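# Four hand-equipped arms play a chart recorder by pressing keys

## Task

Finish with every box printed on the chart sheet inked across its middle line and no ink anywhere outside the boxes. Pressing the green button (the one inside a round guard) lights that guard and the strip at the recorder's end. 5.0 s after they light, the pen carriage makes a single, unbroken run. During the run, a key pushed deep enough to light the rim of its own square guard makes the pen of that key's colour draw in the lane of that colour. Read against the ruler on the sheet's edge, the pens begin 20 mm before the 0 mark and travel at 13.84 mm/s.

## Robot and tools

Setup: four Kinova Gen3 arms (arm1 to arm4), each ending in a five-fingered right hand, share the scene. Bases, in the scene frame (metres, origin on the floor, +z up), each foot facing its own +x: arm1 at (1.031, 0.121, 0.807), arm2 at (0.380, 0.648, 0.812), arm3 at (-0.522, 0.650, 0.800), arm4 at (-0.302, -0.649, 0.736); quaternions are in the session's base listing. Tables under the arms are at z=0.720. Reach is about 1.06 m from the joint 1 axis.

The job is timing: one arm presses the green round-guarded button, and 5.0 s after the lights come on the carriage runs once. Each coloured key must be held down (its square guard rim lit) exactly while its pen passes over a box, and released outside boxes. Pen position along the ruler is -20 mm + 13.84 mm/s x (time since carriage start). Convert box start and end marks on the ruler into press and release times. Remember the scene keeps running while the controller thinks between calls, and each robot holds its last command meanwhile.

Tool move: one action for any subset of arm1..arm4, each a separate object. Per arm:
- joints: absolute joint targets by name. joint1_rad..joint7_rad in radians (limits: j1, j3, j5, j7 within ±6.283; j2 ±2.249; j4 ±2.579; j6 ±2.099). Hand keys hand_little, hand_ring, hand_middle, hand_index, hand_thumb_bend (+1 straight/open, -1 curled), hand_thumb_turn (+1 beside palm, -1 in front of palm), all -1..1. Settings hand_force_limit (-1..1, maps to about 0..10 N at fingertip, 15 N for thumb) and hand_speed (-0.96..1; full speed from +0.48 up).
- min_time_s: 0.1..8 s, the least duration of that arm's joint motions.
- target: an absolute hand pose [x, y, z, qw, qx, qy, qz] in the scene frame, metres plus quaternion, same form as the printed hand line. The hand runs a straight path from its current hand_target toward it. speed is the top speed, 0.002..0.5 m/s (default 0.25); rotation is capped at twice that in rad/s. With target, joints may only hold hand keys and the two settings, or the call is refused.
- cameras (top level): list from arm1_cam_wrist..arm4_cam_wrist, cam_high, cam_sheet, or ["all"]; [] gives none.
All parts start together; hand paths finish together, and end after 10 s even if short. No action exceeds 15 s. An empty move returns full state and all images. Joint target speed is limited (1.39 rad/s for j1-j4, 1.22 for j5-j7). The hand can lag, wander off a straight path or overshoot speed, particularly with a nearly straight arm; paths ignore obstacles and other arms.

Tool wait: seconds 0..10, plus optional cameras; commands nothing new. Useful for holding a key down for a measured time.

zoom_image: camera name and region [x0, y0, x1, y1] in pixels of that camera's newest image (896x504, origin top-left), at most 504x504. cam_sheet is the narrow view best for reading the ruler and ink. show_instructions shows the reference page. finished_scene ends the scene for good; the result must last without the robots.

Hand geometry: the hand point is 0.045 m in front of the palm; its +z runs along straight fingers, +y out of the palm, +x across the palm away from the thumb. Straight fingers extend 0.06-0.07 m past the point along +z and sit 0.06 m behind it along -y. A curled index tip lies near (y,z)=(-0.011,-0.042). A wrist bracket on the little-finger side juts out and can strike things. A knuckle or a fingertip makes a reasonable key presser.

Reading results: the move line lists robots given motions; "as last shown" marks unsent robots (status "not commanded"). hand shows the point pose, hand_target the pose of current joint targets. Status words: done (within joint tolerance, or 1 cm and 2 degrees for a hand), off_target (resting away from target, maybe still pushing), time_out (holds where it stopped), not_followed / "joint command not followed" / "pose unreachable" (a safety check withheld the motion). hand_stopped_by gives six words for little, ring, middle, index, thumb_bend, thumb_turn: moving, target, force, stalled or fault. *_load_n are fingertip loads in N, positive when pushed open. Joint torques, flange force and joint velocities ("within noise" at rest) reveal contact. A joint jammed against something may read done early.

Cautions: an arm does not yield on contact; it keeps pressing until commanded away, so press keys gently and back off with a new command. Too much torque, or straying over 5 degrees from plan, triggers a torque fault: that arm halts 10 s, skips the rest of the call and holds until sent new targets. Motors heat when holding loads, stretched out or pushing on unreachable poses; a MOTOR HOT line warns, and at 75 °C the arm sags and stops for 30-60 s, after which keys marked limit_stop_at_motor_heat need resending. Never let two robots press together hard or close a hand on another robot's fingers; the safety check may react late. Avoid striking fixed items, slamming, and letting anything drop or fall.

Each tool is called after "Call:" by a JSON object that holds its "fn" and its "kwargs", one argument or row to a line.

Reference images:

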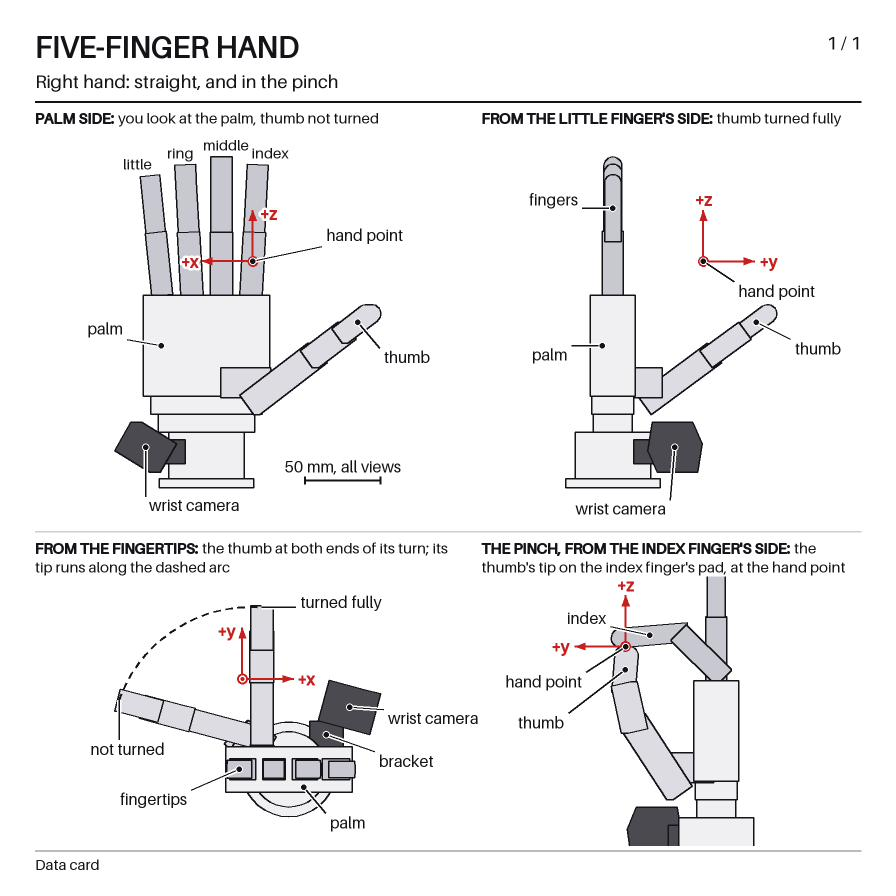

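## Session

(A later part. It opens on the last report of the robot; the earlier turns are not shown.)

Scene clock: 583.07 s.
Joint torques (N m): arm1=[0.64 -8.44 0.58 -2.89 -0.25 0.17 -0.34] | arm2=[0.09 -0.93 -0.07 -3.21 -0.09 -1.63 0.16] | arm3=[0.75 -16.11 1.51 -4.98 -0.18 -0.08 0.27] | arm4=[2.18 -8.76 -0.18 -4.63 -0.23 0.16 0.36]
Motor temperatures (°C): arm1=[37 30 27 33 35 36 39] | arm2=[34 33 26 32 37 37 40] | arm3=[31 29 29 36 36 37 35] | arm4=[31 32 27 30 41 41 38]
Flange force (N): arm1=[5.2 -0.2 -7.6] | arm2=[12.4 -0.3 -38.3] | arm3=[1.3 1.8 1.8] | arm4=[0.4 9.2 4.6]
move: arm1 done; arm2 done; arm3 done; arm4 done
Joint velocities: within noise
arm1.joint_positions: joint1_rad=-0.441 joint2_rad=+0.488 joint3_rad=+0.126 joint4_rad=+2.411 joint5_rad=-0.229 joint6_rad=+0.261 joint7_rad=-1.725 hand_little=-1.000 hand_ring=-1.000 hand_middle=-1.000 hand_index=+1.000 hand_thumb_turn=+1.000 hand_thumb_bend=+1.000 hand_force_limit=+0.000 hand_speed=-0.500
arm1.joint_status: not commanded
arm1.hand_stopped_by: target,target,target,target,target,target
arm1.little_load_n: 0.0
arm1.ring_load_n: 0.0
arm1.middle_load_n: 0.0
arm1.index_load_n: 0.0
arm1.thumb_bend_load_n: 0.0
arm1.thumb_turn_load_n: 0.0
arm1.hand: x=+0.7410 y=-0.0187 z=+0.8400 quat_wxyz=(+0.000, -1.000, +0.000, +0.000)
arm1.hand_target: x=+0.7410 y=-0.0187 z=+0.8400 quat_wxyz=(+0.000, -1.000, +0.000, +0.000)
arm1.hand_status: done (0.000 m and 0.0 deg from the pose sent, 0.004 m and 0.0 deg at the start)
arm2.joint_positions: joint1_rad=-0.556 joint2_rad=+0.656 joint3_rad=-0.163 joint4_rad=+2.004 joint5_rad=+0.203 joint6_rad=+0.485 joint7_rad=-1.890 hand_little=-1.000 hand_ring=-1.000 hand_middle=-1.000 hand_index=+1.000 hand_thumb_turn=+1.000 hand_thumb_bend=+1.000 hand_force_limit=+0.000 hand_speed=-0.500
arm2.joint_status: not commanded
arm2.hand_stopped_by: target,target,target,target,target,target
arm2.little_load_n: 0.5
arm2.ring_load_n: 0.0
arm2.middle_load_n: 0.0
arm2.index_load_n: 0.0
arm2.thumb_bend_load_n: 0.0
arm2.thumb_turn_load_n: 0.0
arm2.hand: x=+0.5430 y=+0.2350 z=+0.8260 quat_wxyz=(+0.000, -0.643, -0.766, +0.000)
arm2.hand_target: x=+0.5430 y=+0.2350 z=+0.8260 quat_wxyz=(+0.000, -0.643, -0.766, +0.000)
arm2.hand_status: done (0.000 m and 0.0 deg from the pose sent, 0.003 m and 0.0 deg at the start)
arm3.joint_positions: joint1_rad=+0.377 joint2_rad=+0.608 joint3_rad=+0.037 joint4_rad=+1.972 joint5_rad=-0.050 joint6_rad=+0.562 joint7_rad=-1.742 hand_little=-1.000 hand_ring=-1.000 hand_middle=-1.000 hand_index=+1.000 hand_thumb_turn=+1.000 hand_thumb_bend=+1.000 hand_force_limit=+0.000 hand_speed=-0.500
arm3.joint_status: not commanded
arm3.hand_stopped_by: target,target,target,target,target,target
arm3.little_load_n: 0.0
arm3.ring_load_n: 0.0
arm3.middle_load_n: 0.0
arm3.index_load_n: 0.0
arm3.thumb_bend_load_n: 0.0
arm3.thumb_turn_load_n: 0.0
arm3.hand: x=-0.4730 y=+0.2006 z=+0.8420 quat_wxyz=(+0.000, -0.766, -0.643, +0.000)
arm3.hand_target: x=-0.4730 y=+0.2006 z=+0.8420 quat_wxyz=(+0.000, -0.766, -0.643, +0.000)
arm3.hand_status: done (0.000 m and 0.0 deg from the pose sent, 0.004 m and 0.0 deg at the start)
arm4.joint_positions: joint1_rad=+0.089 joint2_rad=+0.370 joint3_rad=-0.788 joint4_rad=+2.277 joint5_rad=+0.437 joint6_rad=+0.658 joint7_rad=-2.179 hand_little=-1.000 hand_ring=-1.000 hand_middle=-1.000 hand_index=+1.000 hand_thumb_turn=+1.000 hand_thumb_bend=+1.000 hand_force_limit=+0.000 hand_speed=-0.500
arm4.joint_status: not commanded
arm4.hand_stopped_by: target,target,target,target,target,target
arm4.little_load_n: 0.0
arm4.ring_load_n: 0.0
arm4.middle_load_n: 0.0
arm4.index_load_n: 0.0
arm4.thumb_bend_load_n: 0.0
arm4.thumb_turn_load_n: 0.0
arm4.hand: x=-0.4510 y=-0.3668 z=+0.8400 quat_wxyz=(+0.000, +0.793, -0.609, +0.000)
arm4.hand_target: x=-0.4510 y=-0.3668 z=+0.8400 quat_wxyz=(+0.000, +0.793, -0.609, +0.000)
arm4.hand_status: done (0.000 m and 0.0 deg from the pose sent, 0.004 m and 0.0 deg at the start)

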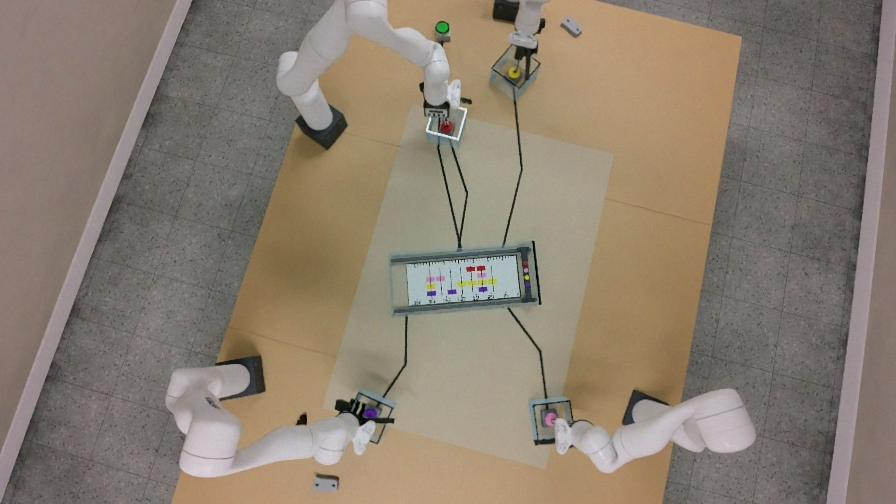

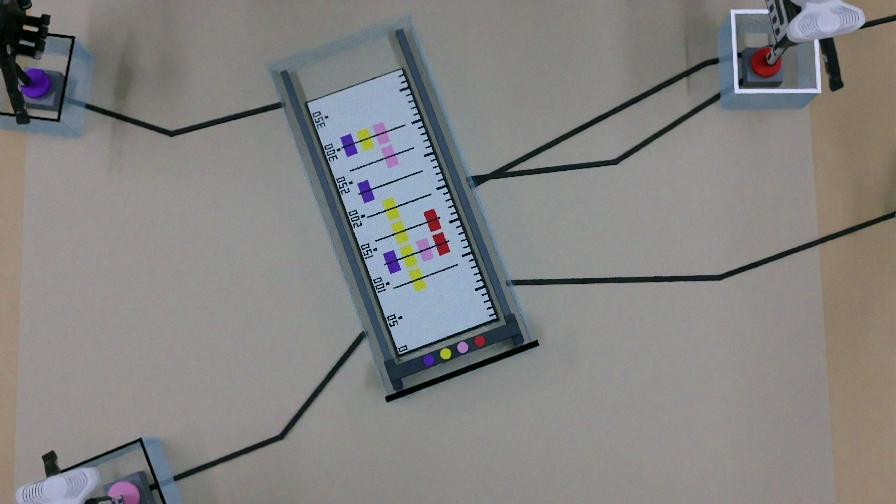

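Call:
{"fn": "move", "kwargs": {
  "arm2": {"target": [0.543, 0.235, 0.836, 0, 0.6428, 0.7660, 0], "speed": 0.05}
}}

Scene clock: 593.33 s.
Joint torques (N m): arm1=[0.61 -8.43 0.6 -2.95 -0.25 0.16 -0.36] | arm2=[0.12 -13.92 -0.91 -4.6 -0.31 0.24 0.14] | arm3=[0.73 -16.13 1.47 -4.99 -0.16 -0.06 0.26] | arm4=[2.15 -8.77 -0.14 -4.61 -0.24 0.16 0.37]
Motor temperatures (°C): arm1=[37 30 27 33 35 36 39] | arm2=[34 33 26 32 37 37 40] | arm3=[31 29 29 36 36 37 35] | arm4=[31 32 27 30 41 41 38]
Flange force (N): arm1=[5.3 -0.4 -7.6] | arm2=[4.8 0.1 -1.6] | arm3=[1.3 1.7 1.9] | arm4=[0.3 9.1 4.6]
move: arm2 done
Joint velocities: within noise
arm1, arm3, arm4: as last shown
arm2.joint_positions: joint1_rad=-0.550 joint2_rad=+0.634 joint3_rad=-0.171 joint4_rad=+1.999 joint5_rad=+0.196 joint6_rad=+0.513 joint7_rad=-1.885 hand_little=-1.000 hand_ring=-1.000 hand_middle=-1.000 hand_index=+1.000 hand_thumb_turn=+1.000 hand_thumb_bend=+1.000 hand_force_limit=+0.000 hand_speed=-0.500
arm2.joint_status: not commanded
arm2.hand_stopped_by: target,target,target,target,target,target
arm2.little_load_n: 0.0
arm2.ring_load_n: 0.0
arm2.middle_load_n: 0.0
arm2.index_load_n: 0.0
arm2.thumb_bend_load_n: 0.0
arm2.thumb_turn_load_n: 0.0
arm2.hand: x=+0.5430 y=+0.2350 z=+0.8360 quat_wxyz=(+0.000, -0.643, -0.766, +0.000)
arm2.hand_target: x=+0.5430 y=+0.2350 z=+0.8360 quat_wxyz=(+0.000, -0.643, -0.766, +0.000)
arm2.hand_status: done (0.000 m and 0.0 deg from the pose sent, 0.010 m and 0.0 deg at the start)
arm3.little_load_n: 0.5
arm3.index_load_n: -0.5
pictures: none

Call:
{"fn": "move", "kwargs": {
  "arm1": {"target": [0.741, -0.0187, 0.835, 0, 1, 0, 0], "speed": 0.05},
  "arm2": {"target": [0.543, 0.235, 0.832, 0, 0.6428, 0.7660, 0], "speed": 0.05},
  "arm3": {"target": [-0.473, 0.2006, 0.837, 0, 0.7660, 0.6428, 0], "speed": 0.05},
  "arm4": {"target": [-0.451, -0.3668, 0.835, 0, 0.7934, -0.6088, 0], "speed": 0.05},
  "cameras": ["cam_high"]
}}

Call:
{"fn": "move", "kwargs": {
  "arm1": {"target": [0.741, -0.0187, 0.834, 0, 1, 0, 0], "speed": 0.05},
  "arm2": {"target": [0.543, 0.235, 0.831, 0, 0.6428, 0.7660, 0], "speed": 0.05},
  "arm3": {"target": [-0.473, 0.2006, 0.836, 0, 0.7660, 0.6428, 0], "speed": 0.05},
  "arm4": {"target": [-0.451, -0.3668, 0.834, 0, 0.7934, -0.6088, 0], "speed": 0.05},
  "cameras": ["cam_high"]
}}

Call:
{"fn": "move", "kwargs": {
  "arm1": {"target": [0.741, -0.0187, 0.833, 0, 1, 0, 0], "speed": 0.05},
  "arm2": {"target": [0.543, 0.235, 0.830, 0, 0.6428, 0.7660, 0], "speed": 0.05},
  "arm3": {"target": [-0.473, 0.2006, 0.835, 0, 0.7660, 0.6428, 0], "speed": 0.05},
  "arm4": {"target": [-0.451, -0.3668, 0.833, 0, 0.7934, -0.6088, 0], "speed": 0.05},
  "cameras": ["cam_high"]
}}

Call:
{"fn": "move", "kwargs": {
  "arm1": {"target": [0.741, -0.0187, 0.832, 0, 1, 0, 0], "speed": 0.05},
  "arm2": {"target": [0.543, 0.235, 0.829, 0, 0.6428, 0.7660, 0], "speed": 0.05},
  "arm3": {"target": [-0.473, 0.2006, 0.834, 0, 0.7660, 0.6428, 0], "speed": 0.05},
  "arm4": {"target": [-0.451, -0.3668, 0.832, 0, 0.7934, -0.6088, 0], "speed": 0.05},
  "cameras": ["cam_high"]
}}

Call:
{"fn": "move", "kwargs": {
  "arm1": {"target": [0.741, -0.0187, 0.840, 0, 1, 0, 0], "speed": 0.05},
  "arm2": {"target": [0.543, 0.235, 0.836, 0, 0.6428, 0.7660, 0], "speed": 0.05},
  "arm3": {"target": [-0.473, 0.2006, 0.841, 0, 0.7660, 0.6428, 0], "speed": 0.05},
  "arm4": {"target": [-0.451, -0.3668, 0.839, 0, 0.7934, -0.6088, 0], "speed": 0.05}
}}

Scene clock: 616.83 s.
Joint torques (N m): arm1=[0.62 -7.77 0.47 -2.68 -0.26 0.14 -0.35] | arm2=[0.09 -13.93 -0.94 -4.55 -0.32 0.25 0.14] | arm3=[0.72 -15.4 1.48 -4.81 -0.19 -0.18 0.28] | arm4=[2.12 -8.41 -0.06 -4.25 -0.24 0.09 0.42]
Motor temperatures (°C): arm1=[37 30 27 33 35 36 39] | arm2=[34 33 26 32 37 37 40] | arm3=[31 29 29 36 36 37 35] | arm4=[31 32 27 30 41 41 38]
Flange force (N): arm1=[5.4 -0.3 -10.8] | arm2=[5.0 0.0 -1.6] | arm3=[1.9 1.6 -0.2] | arm4=[0.8 9.2 2.5]
move: arm1 done; arm2 done; arm3 done; arm4 done
Joint velocities: within noise
arm1.joint_positions: joint1_rad=-0.432 joint2_rad=+0.505 joint3_rad=+0.115 joint4_rad=+2.415 joint5_rad=-0.234 joint6_rad=+0.240 joint7_rad=-1.721 hand_little=-1.000 hand_ring=-1.000 hand_middle=-1.000 hand_index=+1.000 hand_thumb_turn=+1.000 hand_thumb_bend=+1.000 hand_force_limit=+0.000 hand_speed=-0.500
arm1.joint_status: not commanded
arm1.hand_stopped_by: target,target,target,target,target,target
arm1.little_load_n: 0.0
arm1.ring_load_n: 0.0
arm1.middle_load_n: 0.0
arm1.index_load_n: 0.5
arm1.thumb_bend_load_n: 0.0
arm1.thumb_turn_load_n: 0.0
arm1.hand: x=+0.7410 y=-0.0187 z=+0.8350 quat_wxyz=(+0.000, -1.000, +0.000, +0.000)
arm1.hand_target: x=+0.7410 y=-0.0187 z=+0.8350 quat_wxyz=(+0.000, -1.000, +0.000, +0.000)
arm1.hand_status: done (0.000 m and 0.0 deg from the pose sent, 0.005 m and 0.0 deg at the start)
arm2.joint_positions: joint1_rad=-0.552 joint2_rad=+0.643 joint3_rad=-0.168 joint4_rad=+2.001 joint5_rad=+0.199 joint6_rad=+0.502 joint7_rad=-1.887 hand_little=-1.000 hand_ring=-1.000 hand_middle=-1.000 hand_index=+1.000 hand_thumb_turn=+1.000 hand_thumb_bend=+1.000 hand_force_limit=+0.000 hand_speed=-0.500
arm2.joint_status: not commanded
arm2.hand_stopped_by: target,target,target,target,target,target
arm2.little_load_n: 0.5
arm2.ring_load_n: 0.0
arm2.middle_load_n: 0.0
arm2.index_load_n: 0.0
arm2.thumb_bend_load_n: 0.0
arm2.thumb_turn_load_n: 0.0
arm2.hand: x=+0.5430 y=+0.2350 z=+0.8320 quat_wxyz=(+0.000, -0.643, -0.766, +0.000)
arm2.hand_target: x=+0.5430 y=+0.2350 z=+0.8320 quat_wxyz=(+0.000, -0.643, -0.766, +0.000)
arm2.hand_status: done (0.000 m and 0.0 deg from the pose sent, 0.004 m and 0.0 deg at the start)
arm3.joint_positions: joint1_rad=+0.378 joint2_rad=+0.618 joint3_rad=+0.036 joint4_rad=+1.975 joint5_rad=-0.051 joint6_rad=+0.548 joint7_rad=-1.741 hand_little=-1.000 hand_ring=-1.000 hand_middle=-1.000 hand_index=+1.000 hand_thumb_turn=+1.000 hand_thumb_bend=+1.000 hand_force_limit=+0.000 hand_speed=-0.500
arm3.joint_status: not commanded
arm3.hand_stopped_by: target,target,target,target,target,target
arm3.little_load_n: 0.0
arm3.ring_load_n: 0.5
arm3.middle_load_n: 0.0
arm3.index_load_n: 0.0
arm3.thumb_bend_load_n: 0.0
arm3.thumb_turn_load_n: 0.0
arm3.hand: x=-0.4730 y=+0.2006 z=+0.8370 quat_wxyz=(+0.000, -0.766, -0.643, +0.000)
arm3.hand_target: x=-0.4730 y=+0.2006 z=+0.8370 quat_wxyz=(+0.000, -0.766, -0.643, +0.000)
arm3.hand_status: done (0.000 m and 0.0 deg from the pose sent, 0.005 m and 0.0 deg at the start)
arm4.joint_positions: joint1_rad=+0.075 joint2_rad=+0.382 joint3_rad=-0.775 joint4_rad=+2.284 joint5_rad=+0.456 joint6_rad=+0.642 joint7_rad=-2.197 hand_little=-1.000 hand_ring=-1.000 hand_middle=-1.000 hand_index=+1.000 hand_thumb_turn=+1.000 hand_thumb_bend=+1.000 hand_force_limit=+0.000 hand_speed=-0.500
arm4.joint_status: not commanded
arm4.hand_stopped_by: target,target,target,target,target,target
arm4.little_load_n: 0.0
arm4.ring_load_n: 0.0
arm4.middle_load_n: 0.0
arm4.index_load_n: 0.0
arm4.thumb_bend_load_n: 0.0
arm4.thumb_turn_load_n: 0.0
arm4.hand: x=-0.4510 y=-0.3668 z=+0.8350 quat_wxyz=(+0.000, +0.793, -0.609, +0.000)
arm4.hand_target: x=-0.4510 y=-0.3668 z=+0.8350 quat_wxyz=(+0.000, +0.793, -0.609, +0.000)
arm4.hand_status: done (0.000 m and 0.0 deg from the pose sent, 0.005 m and 0.0 deg at the start)

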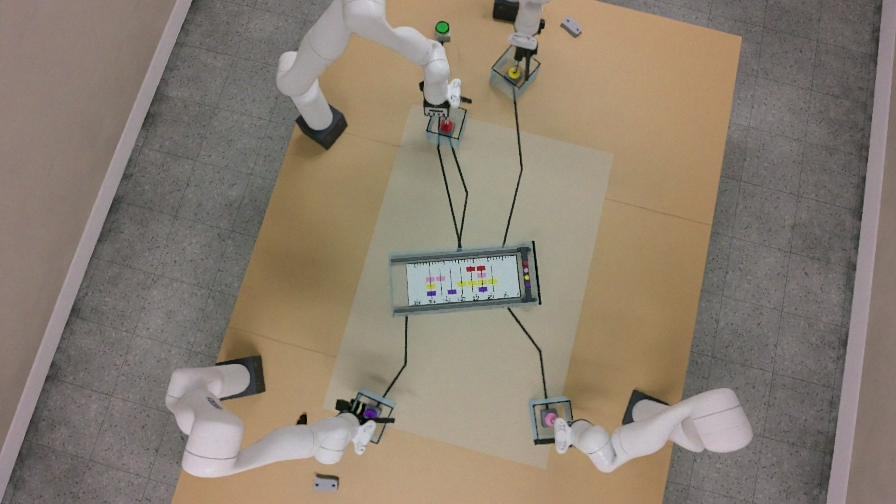

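Scene clock: 617.80 s.
Joint torques (N m): arm1=[0.61 -7.59 0.46 -2.64 -0.27 0.13 -0.34] | arm2=[0.11 -13.05 -0.84 -4.32 -0.3 0.12 0.13] | arm3=[0.7 -15.12 1.44 -4.72 -0.18 -0.2 0.27] | arm4=[2.17 -8.32 0.05 -4.18 -0.19 0.01 0.35]
Motor temperatures (°C): arm1=[37 30 27 33 35 36 39] | arm2=[34 33 26 32 37 37 40] | arm3=[31 29 29 36 36 37 35] | arm4=[31 32 27 30 41 41 38]
Flange force (N): arm1=[5.5 -0.4 -11.6] | arm2=[5.1 0.0 -4.3] | arm3=[2.0 1.5 -1.0] | arm4=[0.9 9.1 1.4]
move: arm1 done; arm2 done; arm3 done; arm4 done
Joint velocities: within noise
arm1.joint_positions: joint1_rad=-0.430 joint2_rad=+0.509 joint3_rad=+0.113 joint4_rad=+2.416 joint5_rad=-0.235 joint6_rad=+0.236 joint7_rad=-1.720 hand_little=-1.000 hand_ring=-1.000 hand_middle=-1.000 hand_index=+1.000 hand_thumb_turn=+1.000 hand_thumb_bend=+1.000 hand_force_limit=+0.000 hand_speed=-0.500
arm1.joint_status: not commanded
arm1.hand_stopped_by: target,target,target,target,target,target
arm1.little_load_n: 0.0
arm1.ring_load_n: 0.0
arm1.middle_load_n: 0.0
arm1.index_load_n: 0.0
arm1.thumb_bend_load_n: -0.5
arm1.thumb_turn_load_n: 0.0
arm1.hand: x=+0.7410 y=-0.0187 z=+0.8340 quat_wxyz=(+0.000, -1.000, +0.000, +0.000)
arm1.hand_target: x=+0.7410 y=-0.0187 z=+0.8340 quat_wxyz=(+0.000, -1.000, +0.000, +0.000)
arm1.hand_status: done (0.000 m and 0.0 deg from the pose sent, 0.001 m and 0.0 deg at the start)
arm2.joint_positions: joint1_rad=-0.553 joint2_rad=+0.645 joint3_rad=-0.167 joint4_rad=+2.001 joint5_rad=+0.200 joint6_rad=+0.499 joint7_rad=-1.888 hand_little=-1.000 hand_ring=-1.000 hand_middle=-1.000 hand_index=+1.000 hand_thumb_turn=+1.000 hand_thumb_bend=+1.000 hand_force_limit=+0.000 hand_speed=-0.500
arm2.joint_status: not commanded
arm2.hand_stopped_by: target,target,target,target,target,target
arm2.little_load_n: 0.0
arm2.ring_load_n: 0.5
arm2.middle_load_n: 0.0
arm2.index_load_n: -0.5
arm2.thumb_bend_load_n: 0.0
arm2.thumb_turn_load_n: 0.0
arm2.hand: x=+0.5430 y=+0.2350 z=+0.8310 quat_wxyz=(+0.000, -0.643, -0.766, +0.000)
arm2.hand_target: x=+0.5430 y=+0.2350 z=+0.8310 quat_wxyz=(+0.000, -0.643, -0.766, +0.000)
arm2.hand_status: done (0.000 m and 0.0 deg from the pose sent, 0.001 m and 0.0 deg at the start)
arm3.joint_positions: joint1_rad=+0.378 joint2_rad=+0.621 joint3_rad=+0.036 joint4_rad=+1.976 joint5_rad=-0.051 joint6_rad=+0.545 joint7_rad=-1.741 hand_little=-1.000 hand_ring=-1.000 hand_middle=-1.000 hand_index=+1.000 hand_thumb_turn=+1.000 hand_thumb_bend=+1.000 hand_force_limit=+0.000 hand_speed=-0.500
arm3.joint_status: not commanded
arm3.hand_stopped_by: target,target,target,target,target,target
arm3.little_load_n: 0.0
arm3.ring_load_n: 0.0
arm3.middle_load_n: 0.0
arm3.index_load_n: 0.0
arm3.thumb_bend_load_n: 0.0
arm3.thumb_turn_load_n: 0.0
arm3.hand: x=-0.4730 y=+0.2006 z=+0.8360 quat_wxyz=(+0.000, -0.766, -0.643, +0.000)
arm3.hand_target: x=-0.4730 y=+0.2006 z=+0.8360 quat_wxyz=(+0.000, -0.766, -0.643, +0.000)
arm3.hand_status: done (0.000 m and 0.0 deg from the pose sent, 0.001 m and 0.0 deg at the start)
arm4.joint_positions: joint1_rad=+0.073 joint2_rad=+0.385 joint3_rad=-0.772 joint4_rad=+2.286 joint5_rad=+0.459 joint6_rad=+0.638 joint7_rad=-2.201 hand_little=-1.000 hand_ring=-1.000 hand_middle=-1.000 hand_index=+1.000 hand_thumb_turn=+1.000 hand_thumb_bend=+1.000 hand_force_limit=+0.000 hand_speed=-0.500
arm4.joint_status: not commanded
arm4.hand_stopped_by: target,target,target,target,target,target
arm4.little_load_n: 0.0
arm4.ring_load_n: 0.0
arm4.middle_load_n: 0.0
arm4.index_load_n: 0.0
arm4.thumb_bend_load_n: 0.0
arm4.thumb_turn_load_n: 0.5
arm4.hand: x=-0.4510 y=-0.3668 z=+0.8340 quat_wxyz=(+0.000, +0.793, -0.609, +0.000)
arm4.hand_target: x=-0.4510 y=-0.3668 z=+0.8340 quat_wxyz=(+0.000, +0.793, -0.609, +0.000)
arm4.hand_status: done (0.000 m and 0.0 deg from the pose sent, 0.001 m and 0.0 deg at the start)

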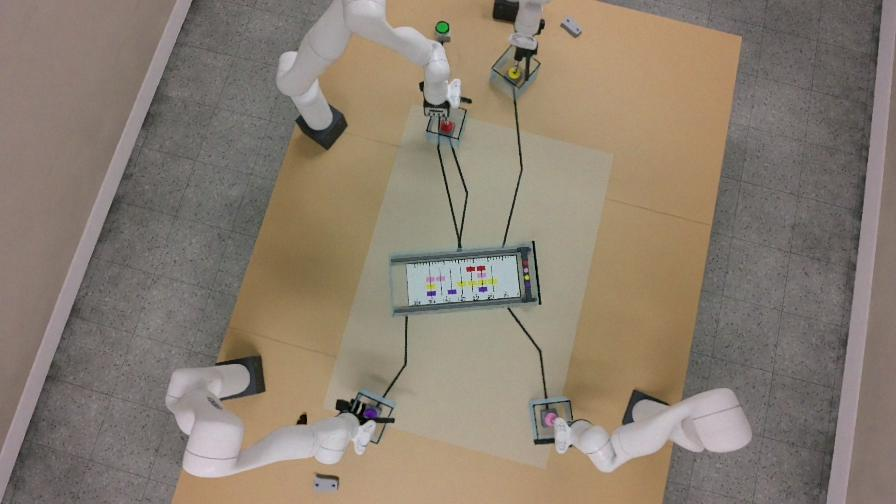

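Scene clock: 618.77 s.
Joint torques (N m): arm1=[0.63 -7.47 0.44 -2.6 -0.25 0.18 -0.32] | arm2=[0.1 -12.83 -0.82 -4.28 -0.32 0.12 0.16] | arm3=[0.69 -14.92 1.41 -4.67 -0.21 -0.24 0.27] | arm4=[2.16 -8.13 0.07 -4.11 -0.15 0.03 0.38]
Motor temperatures (°C): arm1=[37 30 27 33 35 36 39] | arm2=[34 33 26 32 37 37 40] | arm3=[31 29 29 36 36 37 35] | arm4=[31 32 27 30 41 41 38]
Flange force (N): arm1=[5.7 -0.3 -12.0] | arm2=[5.3 0.0 -4.8] | arm3=[2.1 1.5 -1.6] | arm4=[1.3 9.1 0.6]
move: arm1 done; arm2 done; arm3 done; arm4 done
Joint velocities: within noise
arm1.joint_positions: joint1_rad=-0.429 joint2_rad=+0.512 joint3_rad=+0.111 joint4_rad=+2.416 joint5_rad=-0.236 joint6_rad=+0.232 joint7_rad=-1.720 hand_little=-1.000 hand_ring=-1.000 hand_middle=-1.000 hand_index=+1.000 hand_thumb_turn=+1.000 hand_thumb_bend=+1.000 hand_force_limit=+0.000 hand_speed=-0.500
arm1.joint_status: not commanded
arm1.hand_stopped_by: target,target,target,target,target,target
arm1.little_load_n: 0.5
arm1.ring_load_n: 0.0
arm1.middle_load_n: 0.0
arm1.index_load_n: 0.0
arm1.thumb_bend_load_n: 0.0
arm1.thumb_turn_load_n: 0.0
arm1.hand: x=+0.7410 y=-0.0187 z=+0.8330 quat_wxyz=(+0.000, -1.000, +0.000, +0.000)
arm1.hand_target: x=+0.7410 y=-0.0187 z=+0.8330 quat_wxyz=(+0.000, -1.000, +0.000, +0.000)
arm1.hand_status: done (0.000 m and 0.0 deg from the pose sent, 0.001 m and 0.0 deg at the start)
arm2.joint_positions: joint1_rad=-0.554 joint2_rad=+0.647 joint3_rad=-0.167 joint4_rad=+2.002 joint5_rad=+0.200 joint6_rad=+0.496 joint7_rad=-1.888 hand_little=-1.000 hand_ring=-1.000 hand_middle=-1.000 hand_index=+1.000 hand_thumb_turn=+1.000 hand_thumb_bend=+1.000 hand_force_limit=+0.000 hand_speed=-0.500
arm2.joint_status: not commanded
arm2.hand_stopped_by: target,target,target,target,target,target
arm2.little_load_n: 0.5
arm2.ring_load_n: 0.0
arm2.middle_load_n: 0.0
arm2.index_load_n: 0.0
arm2.thumb_bend_load_n: 0.0
arm2.thumb_turn_load_n: 0.0
arm2.hand: x=+0.5430 y=+0.2350 z=+0.8300 quat_wxyz=(+0.000, -0.643, -0.766, +0.000)
arm2.hand_target: x=+0.5430 y=+0.2350 z=+0.8300 quat_wxyz=(+0.000, -0.643, -0.766, +0.000)
arm2.hand_status: done (0.000 m and 0.0 deg from the pose sent, 0.001 m and 0.0 deg at the start)
arm3.joint_positions: joint1_rad=+0.378 joint2_rad=+0.623 joint3_rad=+0.036 joint4_rad=+1.976 joint5_rad=-0.051 joint6_rad=+0.542 joint7_rad=-1.741 hand_little=-1.000 hand_ring=-1.000 hand_middle=-1.000 hand_index=+1.000 hand_thumb_turn=+1.000 hand_thumb_bend=+1.000 hand_force_limit=+0.000 hand_speed=-0.500
arm3.joint_status: not commanded
arm3.hand_stopped_by: target,target,target,target,target,target
arm3.little_load_n: 0.0
arm3.ring_load_n: 0.0
arm3.middle_load_n: 0.0
arm3.index_load_n: 0.0
arm3.thumb_bend_load_n: 0.0
arm3.thumb_turn_load_n: 0.0
arm3.hand: x=-0.4730 y=+0.2006 z=+0.8350 quat_wxyz=(+0.000, -0.766, -0.643, +0.000)
arm3.hand_target: x=-0.4730 y=+0.2006 z=+0.8350 quat_wxyz=(+0.000, -0.766, -0.643, +0.000)
arm3.hand_status: done (0.000 m and 0.0 deg from the pose sent, 0.001 m and 0.0 deg at the start)
arm4.joint_positions: joint1_rad=+0.070 joint2_rad=+0.387 joint3_rad=-0.769 joint4_rad=+2.287 joint5_rad=+0.463 joint6_rad=+0.635 joint7_rad=-2.205 hand_little=-1.000 hand_ring=-1.000 hand_middle=-1.000 hand_index=+1.000 hand_thumb_turn=+1.000 hand_thumb_bend=+1.000 hand_force_limit=+0.000 hand_speed=-0.500
arm4.joint_status: not commanded
arm4.hand_stopped_by: target,target,target,target,target,target
arm4.little_load_n: 0.0
arm4.ring_load_n: 0.0
arm4.middle_load_n: 0.0
arm4.index_load_n: 0.0
arm4.thumb_bend_load_n: 0.0
arm4.thumb_turn_load_n: 0.0
arm4.hand: x=-0.4510 y=-0.3668 z=+0.8330 quat_wxyz=(+0.000, +0.793, -0.609, +0.000)
arm4.hand_target: x=-0.4510 y=-0.3668 z=+0.8330 quat_wxyz=(+0.000, +0.793, -0.609, +0.000)
arm4.hand_status: done (0.000 m and 0.0 deg from the pose sent, 0.001 m and 0.0 deg at the start)

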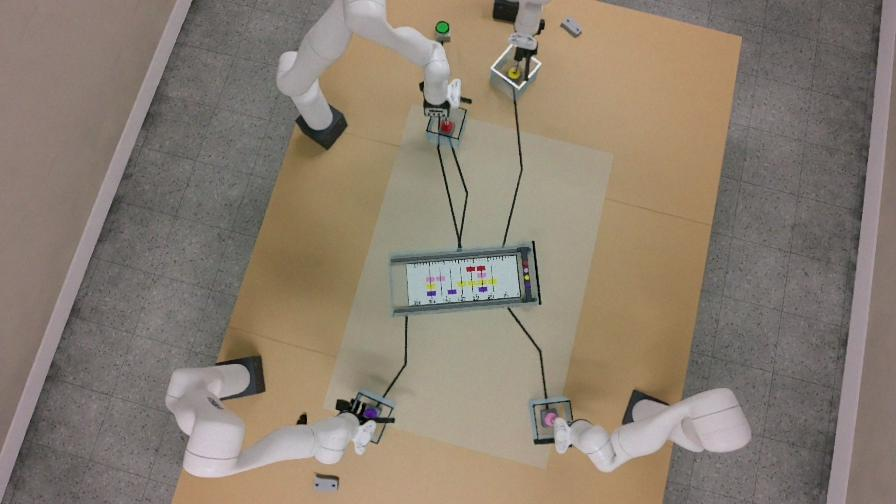

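Scene clock: 619.73 s.
Joint torques (N m): arm1=[0.59 -6.89 0.46 -2.54 -0.28 0.06 -0.34] | arm2=[0.09 -12.61 -0.79 -4.21 -0.3 0.11 0.18] | arm3=[0.67 -14.71 1.4 -4.62 -0.19 -0.28 0.27] | arm4=[2.24 -8.04 0.08 -4.1 -0.13 0 0.4]
Motor temperatures (°C): arm1=[37 30 27 33 35 36 39] | arm2=[34 33 26 32 37 37 40] | arm3=[31 29 29 36 36 37 35] | arm4=[31 32 27 30 41 41 38]
Flange force (N): arm1=[5.7 -0.5 -14.5] | arm2=[5.4 0.0 -5.4] | arm3=[2.2 1.4 -2.2] | arm4=[1.5 9.5 0.5]
move: arm1 done; arm2 done; arm3 done; arm4 done
Joint velocities: within noise
arm1.joint_positions: joint1_rad=-0.427 joint2_rad=+0.515 joint3_rad=+0.108 joint4_rad=+2.417 joint5_rad=-0.237 joint6_rad=+0.228 joint7_rad=-1.719 hand_little=-1.000 hand_ring=-1.000 hand_middle=-1.000 hand_index=+1.000 hand_thumb_turn=+1.000 hand_thumb_bend=+1.000 hand_force_limit=+0.000 hand_speed=-0.500
arm1.joint_status: not commanded
arm1.hand_stopped_by: target,target,target,target,target,target
arm1.little_load_n: 0.0
arm1.ring_load_n: 0.0
arm1.middle_load_n: 0.5
arm1.index_load_n: 0.5
arm1.thumb_bend_load_n: -0.5
arm1.thumb_turn_load_n: 0.0
arm1.hand: x=+0.7410 y=-0.0187 z=+0.8320 quat_wxyz=(+0.000, -1.000, +0.000, +0.000)
arm1.hand_target: x=+0.7410 y=-0.0187 z=+0.8320 quat_wxyz=(+0.000, -1.000, +0.000, +0.000)
arm1.hand_status: done (0.000 m and 0.0 deg from the pose sent, 0.001 m and 0.0 deg at the start)
arm2.joint_positions: joint1_rad=-0.554 joint2_rad=+0.650 joint3_rad=-0.166 joint4_rad=+2.002 joint5_rad=+0.201 joint6_rad=+0.493 joint7_rad=-1.889 hand_little=-1.000 hand_ring=-1.000 hand_middle=-1.000 hand_index=+1.000 hand_thumb_turn=+1.000 hand_thumb_bend=+1.000 hand_force_limit=+0.000 hand_speed=-0.500
arm2.joint_status: not commanded
arm2.hand_stopped_by: target,target,target,target,target,target
arm2.little_load_n: 0.0
arm2.ring_load_n: 0.5
arm2.middle_load_n: 0.0
arm2.index_load_n: 0.0
arm2.thumb_bend_load_n: 0.0
arm2.thumb_turn_load_n: 0.0
arm2.hand: x=+0.5430 y=+0.2350 z=+0.8290 quat_wxyz=(+0.000, -0.643, -0.766, +0.000)
arm2.hand_target: x=+0.5430 y=+0.2350 z=+0.8290 quat_wxyz=(+0.000, -0.643, -0.766, +0.000)
arm2.hand_status: done (0.000 m and 0.0 deg from the pose sent, 0.001 m and 0.0 deg at the start)
arm3.joint_positions: joint1_rad=+0.378 joint2_rad=+0.625 joint3_rad=+0.035 joint4_rad=+1.977 joint5_rad=-0.051 joint6_rad=+0.540 joint7_rad=-1.741 hand_little=-1.000 hand_ring=-1.000 hand_middle=-1.000 hand_index=+1.000 hand_thumb_turn=+1.000 hand_thumb_bend=+1.000 hand_force_limit=+0.000 hand_speed=-0.500
arm3.joint_status: not commanded
arm3.hand_stopped_by: target,target,target,target,target,target
arm3.little_load_n: 0.0
arm3.ring_load_n: 0.0
arm3.middle_load_n: 0.0
arm3.index_load_n: 0.0
arm3.thumb_bend_load_n: 0.0
arm3.thumb_turn_load_n: 0.0
arm3.hand: x=-0.4730 y=+0.2006 z=+0.8340 quat_wxyz=(+0.000, -0.766, -0.643, +0.000)
arm3.hand_target: x=-0.4730 y=+0.2006 z=+0.8340 quat_wxyz=(+0.000, -0.766, -0.643, +0.000)
arm3.hand_status: done (0.000 m and 0.0 deg from the pose sent, 0.001 m and 0.0 deg at the start)
arm4.joint_positions: joint1_rad=+0.067 joint2_rad=+0.389 joint3_rad=-0.766 joint4_rad=+2.289 joint5_rad=+0.467 joint6_rad=+0.632 joint7_rad=-2.209 hand_little=-1.000 hand_ring=-1.000 hand_middle=-1.000 hand_index=+1.000 hand_thumb_turn=+1.000 hand_thumb_bend=+1.000 hand_force_limit=+0.000 hand_speed=-0.500
arm4.joint_status: not commanded
arm4.hand_stopped_by: target,target,target,target,target,target
arm4.little_load_n: 0.0
arm4.ring_load_n: 0.0
arm4.middle_load_n: 0.0
arm4.index_load_n: 0.0
arm4.thumb_bend_load_n: 0.0
arm4.thumb_turn_load_n: 0.0
arm4.hand: x=-0.4510 y=-0.3668 z=+0.8320 quat_wxyz=(+0.000, +0.793, -0.609, +0.000)
arm4.hand_target: x=-0.4510 y=-0.3668 z=+0.8320 quat_wxyz=(+0.000, +0.793, -0.609, +0.000)
arm4.hand_status: done (0.000 m and 0.0 deg from the pose sent, 0.001 m and 0.0 deg at the start)

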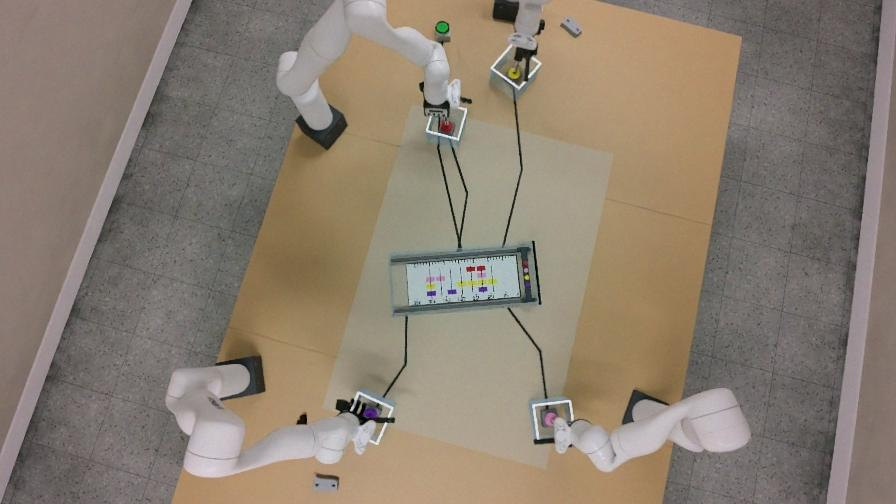

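Scene clock: 620.70 s.
Joint torques (N m): arm1=[0.63 -8.46 0.58 -2.9 -0.26 0.18 -0.36] | arm2=[0.12 -13.97 -0.92 -4.62 -0.3 0.25 0.14] | arm3=[0.72 -16.12 1.54 -4.99 -0.18 -0.08 0.29] | arm4=[2.15 -8.81 -0.15 -4.53 -0.22 0.15 0.37]
Motor temperatures (°C): arm1=[37 30 27 33 35 36 39] | arm2=[34 33 26 32 37 37 40] | arm3=[31 29 29 36 36 37 35] | arm4=[31 32 27 30 41 41 38]
Flange force (N): arm1=[5.2 -0.3 -7.5] | arm2=[4.8 0.0 -1.4] | arm3=[1.4 1.7 1.9] | arm4=[0.2 9.1 4.4]
move: arm1 done; arm2 done; arm3 done; arm4 done
Joint velocities: within noise
arm1.joint_positions: joint1_rad=-0.441 joint2_rad=+0.488 joint3_rad=+0.126 joint4_rad=+2.411 joint5_rad=-0.229 joint6_rad=+0.261 joint7_rad=-1.725 hand_little=-1.000 hand_ring=-1.000 hand_middle=-1.000 hand_index=+1.000 hand_thumb_turn=+1.000 hand_thumb_bend=+1.000 hand_force_limit=+0.000 hand_speed=-0.500
arm1.joint_status: not commanded
arm1.hand_stopped_by: target,target,target,target,target,target
arm1.little_load_n: 0.0
arm1.ring_load_n: 0.0
arm1.middle_load_n: 0.0
arm1.index_load_n: 0.0
arm1.thumb_bend_load_n: -0.5
arm1.thumb_turn_load_n: 0.0
arm1.hand: x=+0.7410 y=-0.0187 z=+0.8400 quat_wxyz=(+0.000, -1.000, +0.000, +0.000)
arm1.hand_target: x=+0.7410 y=-0.0187 z=+0.8400 quat_wxyz=(+0.000, -1.000, +0.000, +0.000)
arm1.hand_status: done (0.000 m and 0.0 deg from the pose sent, 0.008 m and 0.0 deg at the start)
arm2.joint_positions: joint1_rad=-0.550 joint2_rad=+0.634 joint3_rad=-0.171 joint4_rad=+1.999 joint5_rad=+0.196 joint6_rad=+0.513 joint7_rad=-1.885 hand_little=-1.000 hand_ring=-1.000 hand_middle=-1.000 hand_index=+1.000 hand_thumb_turn=+1.000 hand_thumb_bend=+1.000 hand_force_limit=+0.000 hand_speed=-0.500
arm2.joint_status: not commanded
arm2.hand_stopped_by: target,target,target,target,target,target
arm2.little_load_n: 0.0
arm2.ring_load_n: 0.0
arm2.middle_load_n: 0.0
arm2.index_load_n: 0.0
arm2.thumb_bend_load_n: -0.5
arm2.thumb_turn_load_n: 0.0
arm2.hand: x=+0.5430 y=+0.2350 z=+0.8360 quat_wxyz=(+0.000, -0.643, -0.766, +0.000)
arm2.hand_target: x=+0.5430 y=+0.2350 z=+0.8360 quat_wxyz=(+0.000, -0.643, -0.766, +0.000)
arm2.hand_status: done (0.000 m and 0.0 deg from the pose sent, 0.007 m and 0.0 deg at the start)
arm3.joint_positions: joint1_rad=+0.377 joint2_rad=+0.610 joint3_rad=+0.037 joint4_rad=+1.973 joint5_rad=-0.050 joint6_rad=+0.559 joint7_rad=-1.742 hand_little=-1.000 hand_ring=-1.000 hand_middle=-1.000 hand_index=+1.000 hand_thumb_turn=+1.000 hand_thumb_bend=+1.000 hand_force_limit=+0.000 hand_speed=-0.500
arm3.joint_status: not commanded
arm3.hand_stopped_by: target,target,target,target,target,target
arm3.little_load_n: 0.0
arm3.ring_load_n: 0.0
arm3.middle_load_n: 0.0
arm3.index_load_n: 0.0
arm3.thumb_bend_load_n: 0.0
arm3.thumb_turn_load_n: 0.0
arm3.hand: x=-0.4730 y=+0.2006 z=+0.8410 quat_wxyz=(+0.000, -0.766, -0.643, +0.000)
arm3.hand_target: x=-0.4730 y=+0.2006 z=+0.8410 quat_wxyz=(+0.000, -0.766, -0.643, +0.000)
arm3.hand_status: done (0.000 m and 0.0 deg from the pose sent, 0.007 m and 0.0 deg at the start)
arm4.joint_positions: joint1_rad=+0.086 joint2_rad=+0.372 joint3_rad=-0.785 joint4_rad=+2.279 joint5_rad=+0.440 joint6_rad=+0.655 joint7_rad=-2.183 hand_little=-1.000 hand_ring=-1.000 hand_middle=-1.000 hand_index=+1.000 hand_thumb_turn=+1.000 hand_thumb_bend=+1.000 hand_force_limit=+0.000 hand_speed=-0.500
arm4.joint_status: not commanded
arm4.hand_stopped_by: target,target,target,target,target,target
arm4.little_load_n: 0.0
arm4.ring_load_n: 0.0
arm4.middle_load_n: 0.0
arm4.index_load_n: 0.0
arm4.thumb_bend_load_n: 0.0
arm4.thumb_turn_load_n: 0.0
arm4.hand: x=-0.4510 y=-0.3668 z=+0.8390 quat_wxyz=(+0.000, +0.793, -0.609, +0.000)
arm4.hand_target: x=-0.4510 y=-0.3668 z=+0.8390 quat_wxyz=(+0.000, +0.793, -0.609, +0.000)
arm4.hand_status: done (0.000 m and 0.0 deg from the pose sent, 0.007 m and 0.0 deg at the start)
pictures: none

Call:
{"fn": "move", "kwargs": {
  "arm2": {"target": [0.543, 0.235, 0.93, 0, 0.6428, 0.7660, 0], "speed": 0.2}
}}

Call:
{"fn": "move", "kwargs": {
  "arm2": {"target": [0.869, 0.36, 0.93, 0, 0.6428, 0.7660, 0], "speed": 0.2},
  "cameras": ["arm2_cam_wrist", "cam_high"]
}}

Call:
{"fn": "zoom_image", "kwargs": {
  "camera": "cam_high",
  "region": [390, 0, 510, 80]
}}

Scene clock: 702.53 s.
Joint torques (N m): arm1=[0.62 -8.43 0.6 -2.92 -0.22 0.13 -0.34] | arm2=[0.11 -12.61 -0.98 -6.51 -0.35 0.25 0.17] | arm3=[0.7 -16.12 1.52 -4.96 -0.18 -0.08 0.27] | arm4=[2.17 -8.86 -0.16 -4.57 -0.21 0.13 0.42]
Motor temperatures (°C): arm1=[36 31 27 33 35 36 39] | arm2=[34 34 26 32 37 36 40] | arm3=[31 30 29 36 36 37 35] | arm4=[31 33 27 30 41 41 38]
Flange force (N): arm1=[5.2 -0.2 -7.7] | arm2=[5.2 0.0 -0.2] | arm3=[1.3 1.7 1.8] | arm4=[0.2 9.4 4.7]
move: arm2 done
Joint velocities: within noise
arm1, arm3, arm4: as last shown
arm1.thumb_bend_load_n: 0.0
arm2.joint_positions: joint1_rad=-0.507 joint2_rad=+0.443 joint3_rad=-0.222 joint4_rad=+1.914 joint5_rad=+0.127 joint6_rad=+0.787 joint7_rad=-1.822 hand_little=-1.000 hand_ring=-1.000 hand_middle=-1.000 hand_index=+1.000 hand_thumb_turn=+1.000 hand_thumb_bend=+1.000 hand_force_limit=+0.000 hand_speed=-0.500
arm2.joint_status: not commanded
arm2.hand_stopped_by: target,target,target,target,target,target
arm2.little_load_n: 0.0
arm2.ring_load_n: 0.0
arm2.middle_load_n: 0.5
arm2.index_load_n: 0.0
arm2.thumb_bend_load_n: 0.0
arm2.thumb_turn_load_n: 0.0
arm2.hand: x=+0.5430 y=+0.2350 z=+0.9300 quat_wxyz=(+0.000, -0.643, -0.766, +0.000)
arm2.hand_target: x=+0.5430 y=+0.2350 z=+0.9300 quat_wxyz=(+0.000, -0.643, -0.766, +0.000)
arm2.hand_status: done (0.000 m and 0.0 deg from the pose sent, 0.094 m and 0.0 deg at the start)
arm4.middle_load_n: 0.5
pictures: none

Scene clock: 704.87 s.
Joint torques (N m): arm1=[0.6 -8.48 0.53 -2.9 -0.28 0.18 -0.33] | arm2=[-0.03 -16.26 -1.42 -7.29 -0.29 0.24 0.14] | arm3=[0.72 -16.14 1.5 -4.96 -0.18 -0.08 0.28] | arm4=[2.11 -8.8 -0.19 -4.59 -0.22 0.12 0.37]
Motor temperatures (°C): arm1=[36 31 27 33 35 36 39] | arm2=[34 34 26 32 37 36 40] | arm3=[31 30 29 36 36 37 35] | arm4=[31 33 27 30 41 41 38]
Flange force (N): arm1=[5.1 -0.3 -7.5] | arm2=[4.3 -4.4 -0.2] | arm3=[1.3 1.8 1.9] | arm4=[0.4 9.0 4.4]
move: arm2 done
Joint velocities: within noise
arm1, arm3, arm4: as last shown
arm2.joint_positions: joint1_rad=-1.266 joint2_rad=+0.621 joint3_rad=-0.260 joint4_rad=+1.578 joint5_rad=+0.190 joint6_rad=+0.955 joint7_rad=-2.614 hand_little=-1.000 hand_ring=-1.000 hand_middle=-1.000 hand_index=+1.000 hand_thumb_turn=+1.000 hand_thumb_bend=+1.000 hand_force_limit=+0.000 hand_speed=-0.500
arm2.joint_status: not commanded
arm2.hand_stopped_by: target,target,target,target,target,target
arm2.little_load_n: 0.0
arm2.ring_load_n: 0.0
arm2.middle_load_n: 0.0
arm2.index_load_n: 0.0
arm2.thumb_bend_load_n: 0.0
arm2.thumb_turn_load_n: 0.0
arm2.hand: x=+0.8690 y=+0.3600 z=+0.9300 quat_wxyz=(+0.000, -0.643, -0.766, +0.000)
arm2.hand_target: x=+0.8690 y=+0.3600 z=+0.9300 quat_wxyz=(+0.000, -0.643, -0.766, +0.000)
arm2.hand_status: done (0.000 m and 0.0 deg from the pose sent, 0.349 m and 0.0 deg at the start)
arm4.middle_load_n: 0.0

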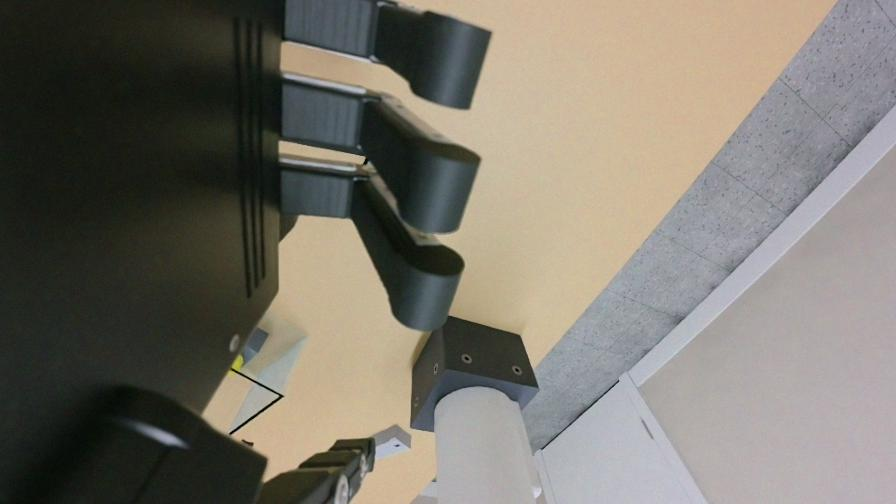

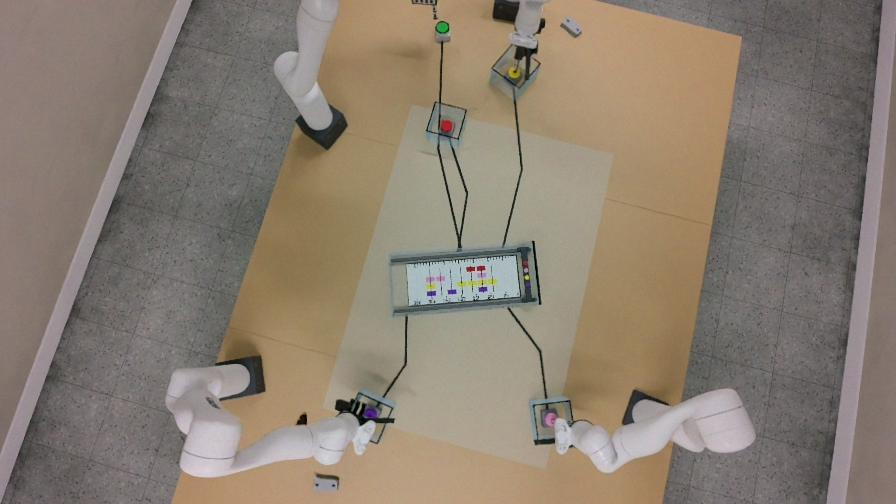

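Scaled by 4.200.

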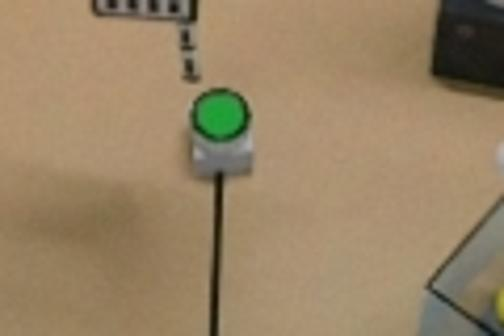

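Call:
{"fn": "move", "kwargs": {
  "arm2": {"target": [0.903, 0.346, 0.880, 0, 0.6428, 0.7660, 0], "speed": 0.1},
  "cameras": ["arm2_cam_wrist", "cam_high", "arm1_cam_wrist"]
}}

Call:
{"fn": "zoom_image", "kwargs": {
  "camera": "cam_high",
  "region": [390, 0, 510, 80]
}}

Call:
{"fn": "zoom_image", "kwargs": {
  "camera": "arm2_cam_wrist",
  "region": [260, 50, 460, 250]
}}

Scene clock: 729.80 s.
Joint torques (N m): arm1=[0.6 -8.48 0.6 -2.97 -0.25 0.15 -0.32] | arm2=[-0.01 -17.94 -1.47 -7.04 -0.28 0.24 0.15] | arm3=[0.72 -16.13 1.52 -4.94 -0.18 -0.07 0.28] | arm4=[2.14 -8.8 -0.12 -4.61 -0.25 0.16 0.37]
Motor temperatures (°C): arm1=[36 31 27 33 35 36 38] | arm2=[34 34 26 32 37 36 40] | arm3=[31 30 29 36 36 37 35] | arm4=[31 33 26 30 41 41 37]
Flange force (N): arm1=[5.3 -0.3 -7.5] | arm2=[4.7 -4.8 -1.0] | arm3=[1.2 1.7 1.9] | arm4=[0.5 9.1 4.5]
move: arm2 done
Joint velocities: within noise
arm1, arm3, arm4: as last shown
arm1.little_load_n: -0.5
arm2.joint_positions: joint1_rad=-1.297 joint2_rad=+0.761 joint3_rad=-0.241 joint4_rad=+1.487 joint5_rad=+0.216 joint6_rad=+0.908 joint7_rad=-2.631 hand_little=-1.000 hand_ring=-1.000 hand_middle=-1.000 hand_index=+1.000 hand_thumb_turn=+1.000 hand_thumb_bend=+1.000 hand_force_limit=+0.000 hand_speed=-0.500
arm2.joint_status: not commanded
arm2.hand_stopped_by: target,target,target,target,target,target
arm2.little_load_n: 0.0
arm2.ring_load_n: 0.0
arm2.middle_load_n: 0.5
arm2.index_load_n: 0.0
arm2.thumb_bend_load_n: 0.0
arm2.thumb_turn_load_n: 0.5
arm2.hand: x=+0.9030 y=+0.3460 z=+0.8800 quat_wxyz=(+0.000, -0.643, -0.766, +0.000)
arm2.hand_target: x=+0.9030 y=+0.3460 z=+0.8800 quat_wxyz=(+0.000, -0.643, -0.766, +0.000)
arm2.hand_status: done (0.000 m and 0.0 deg from the pose sent, 0.062 m and 0.0 deg at the start)
pictures: arm1_cam_wrist, arm2_cam_wrist, cam_high

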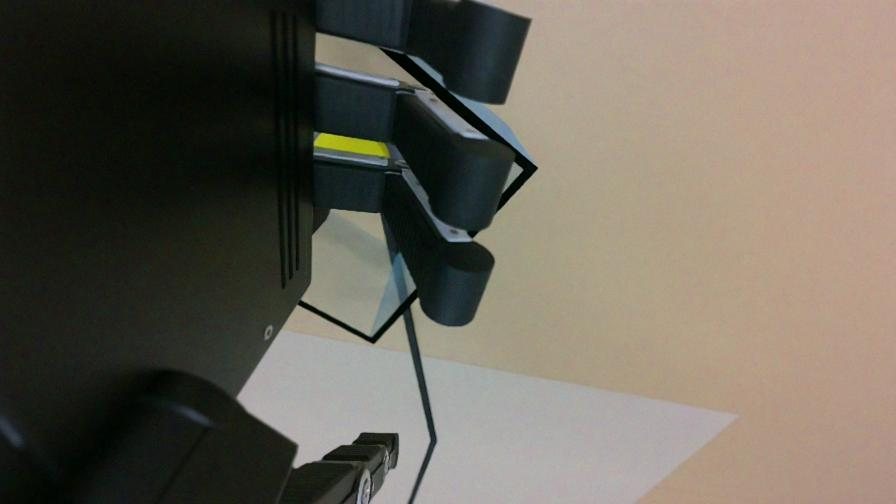

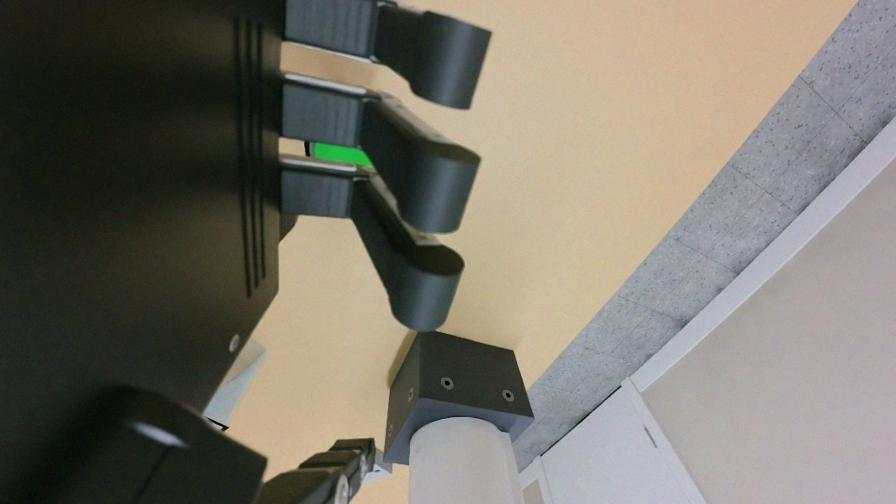

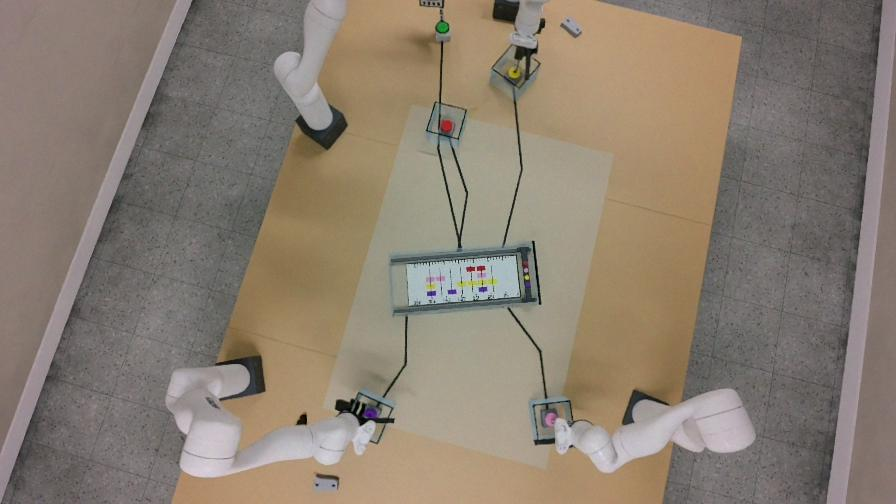

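Scaled by 4.200.

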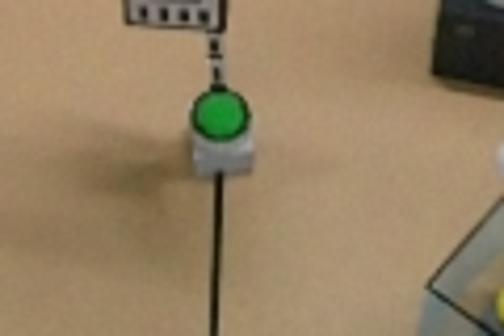

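Scaled by 2.520.

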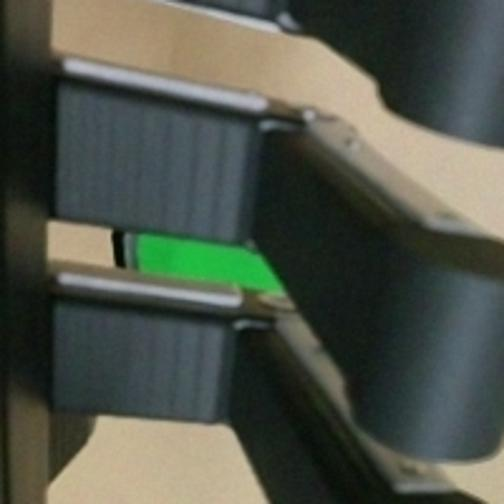

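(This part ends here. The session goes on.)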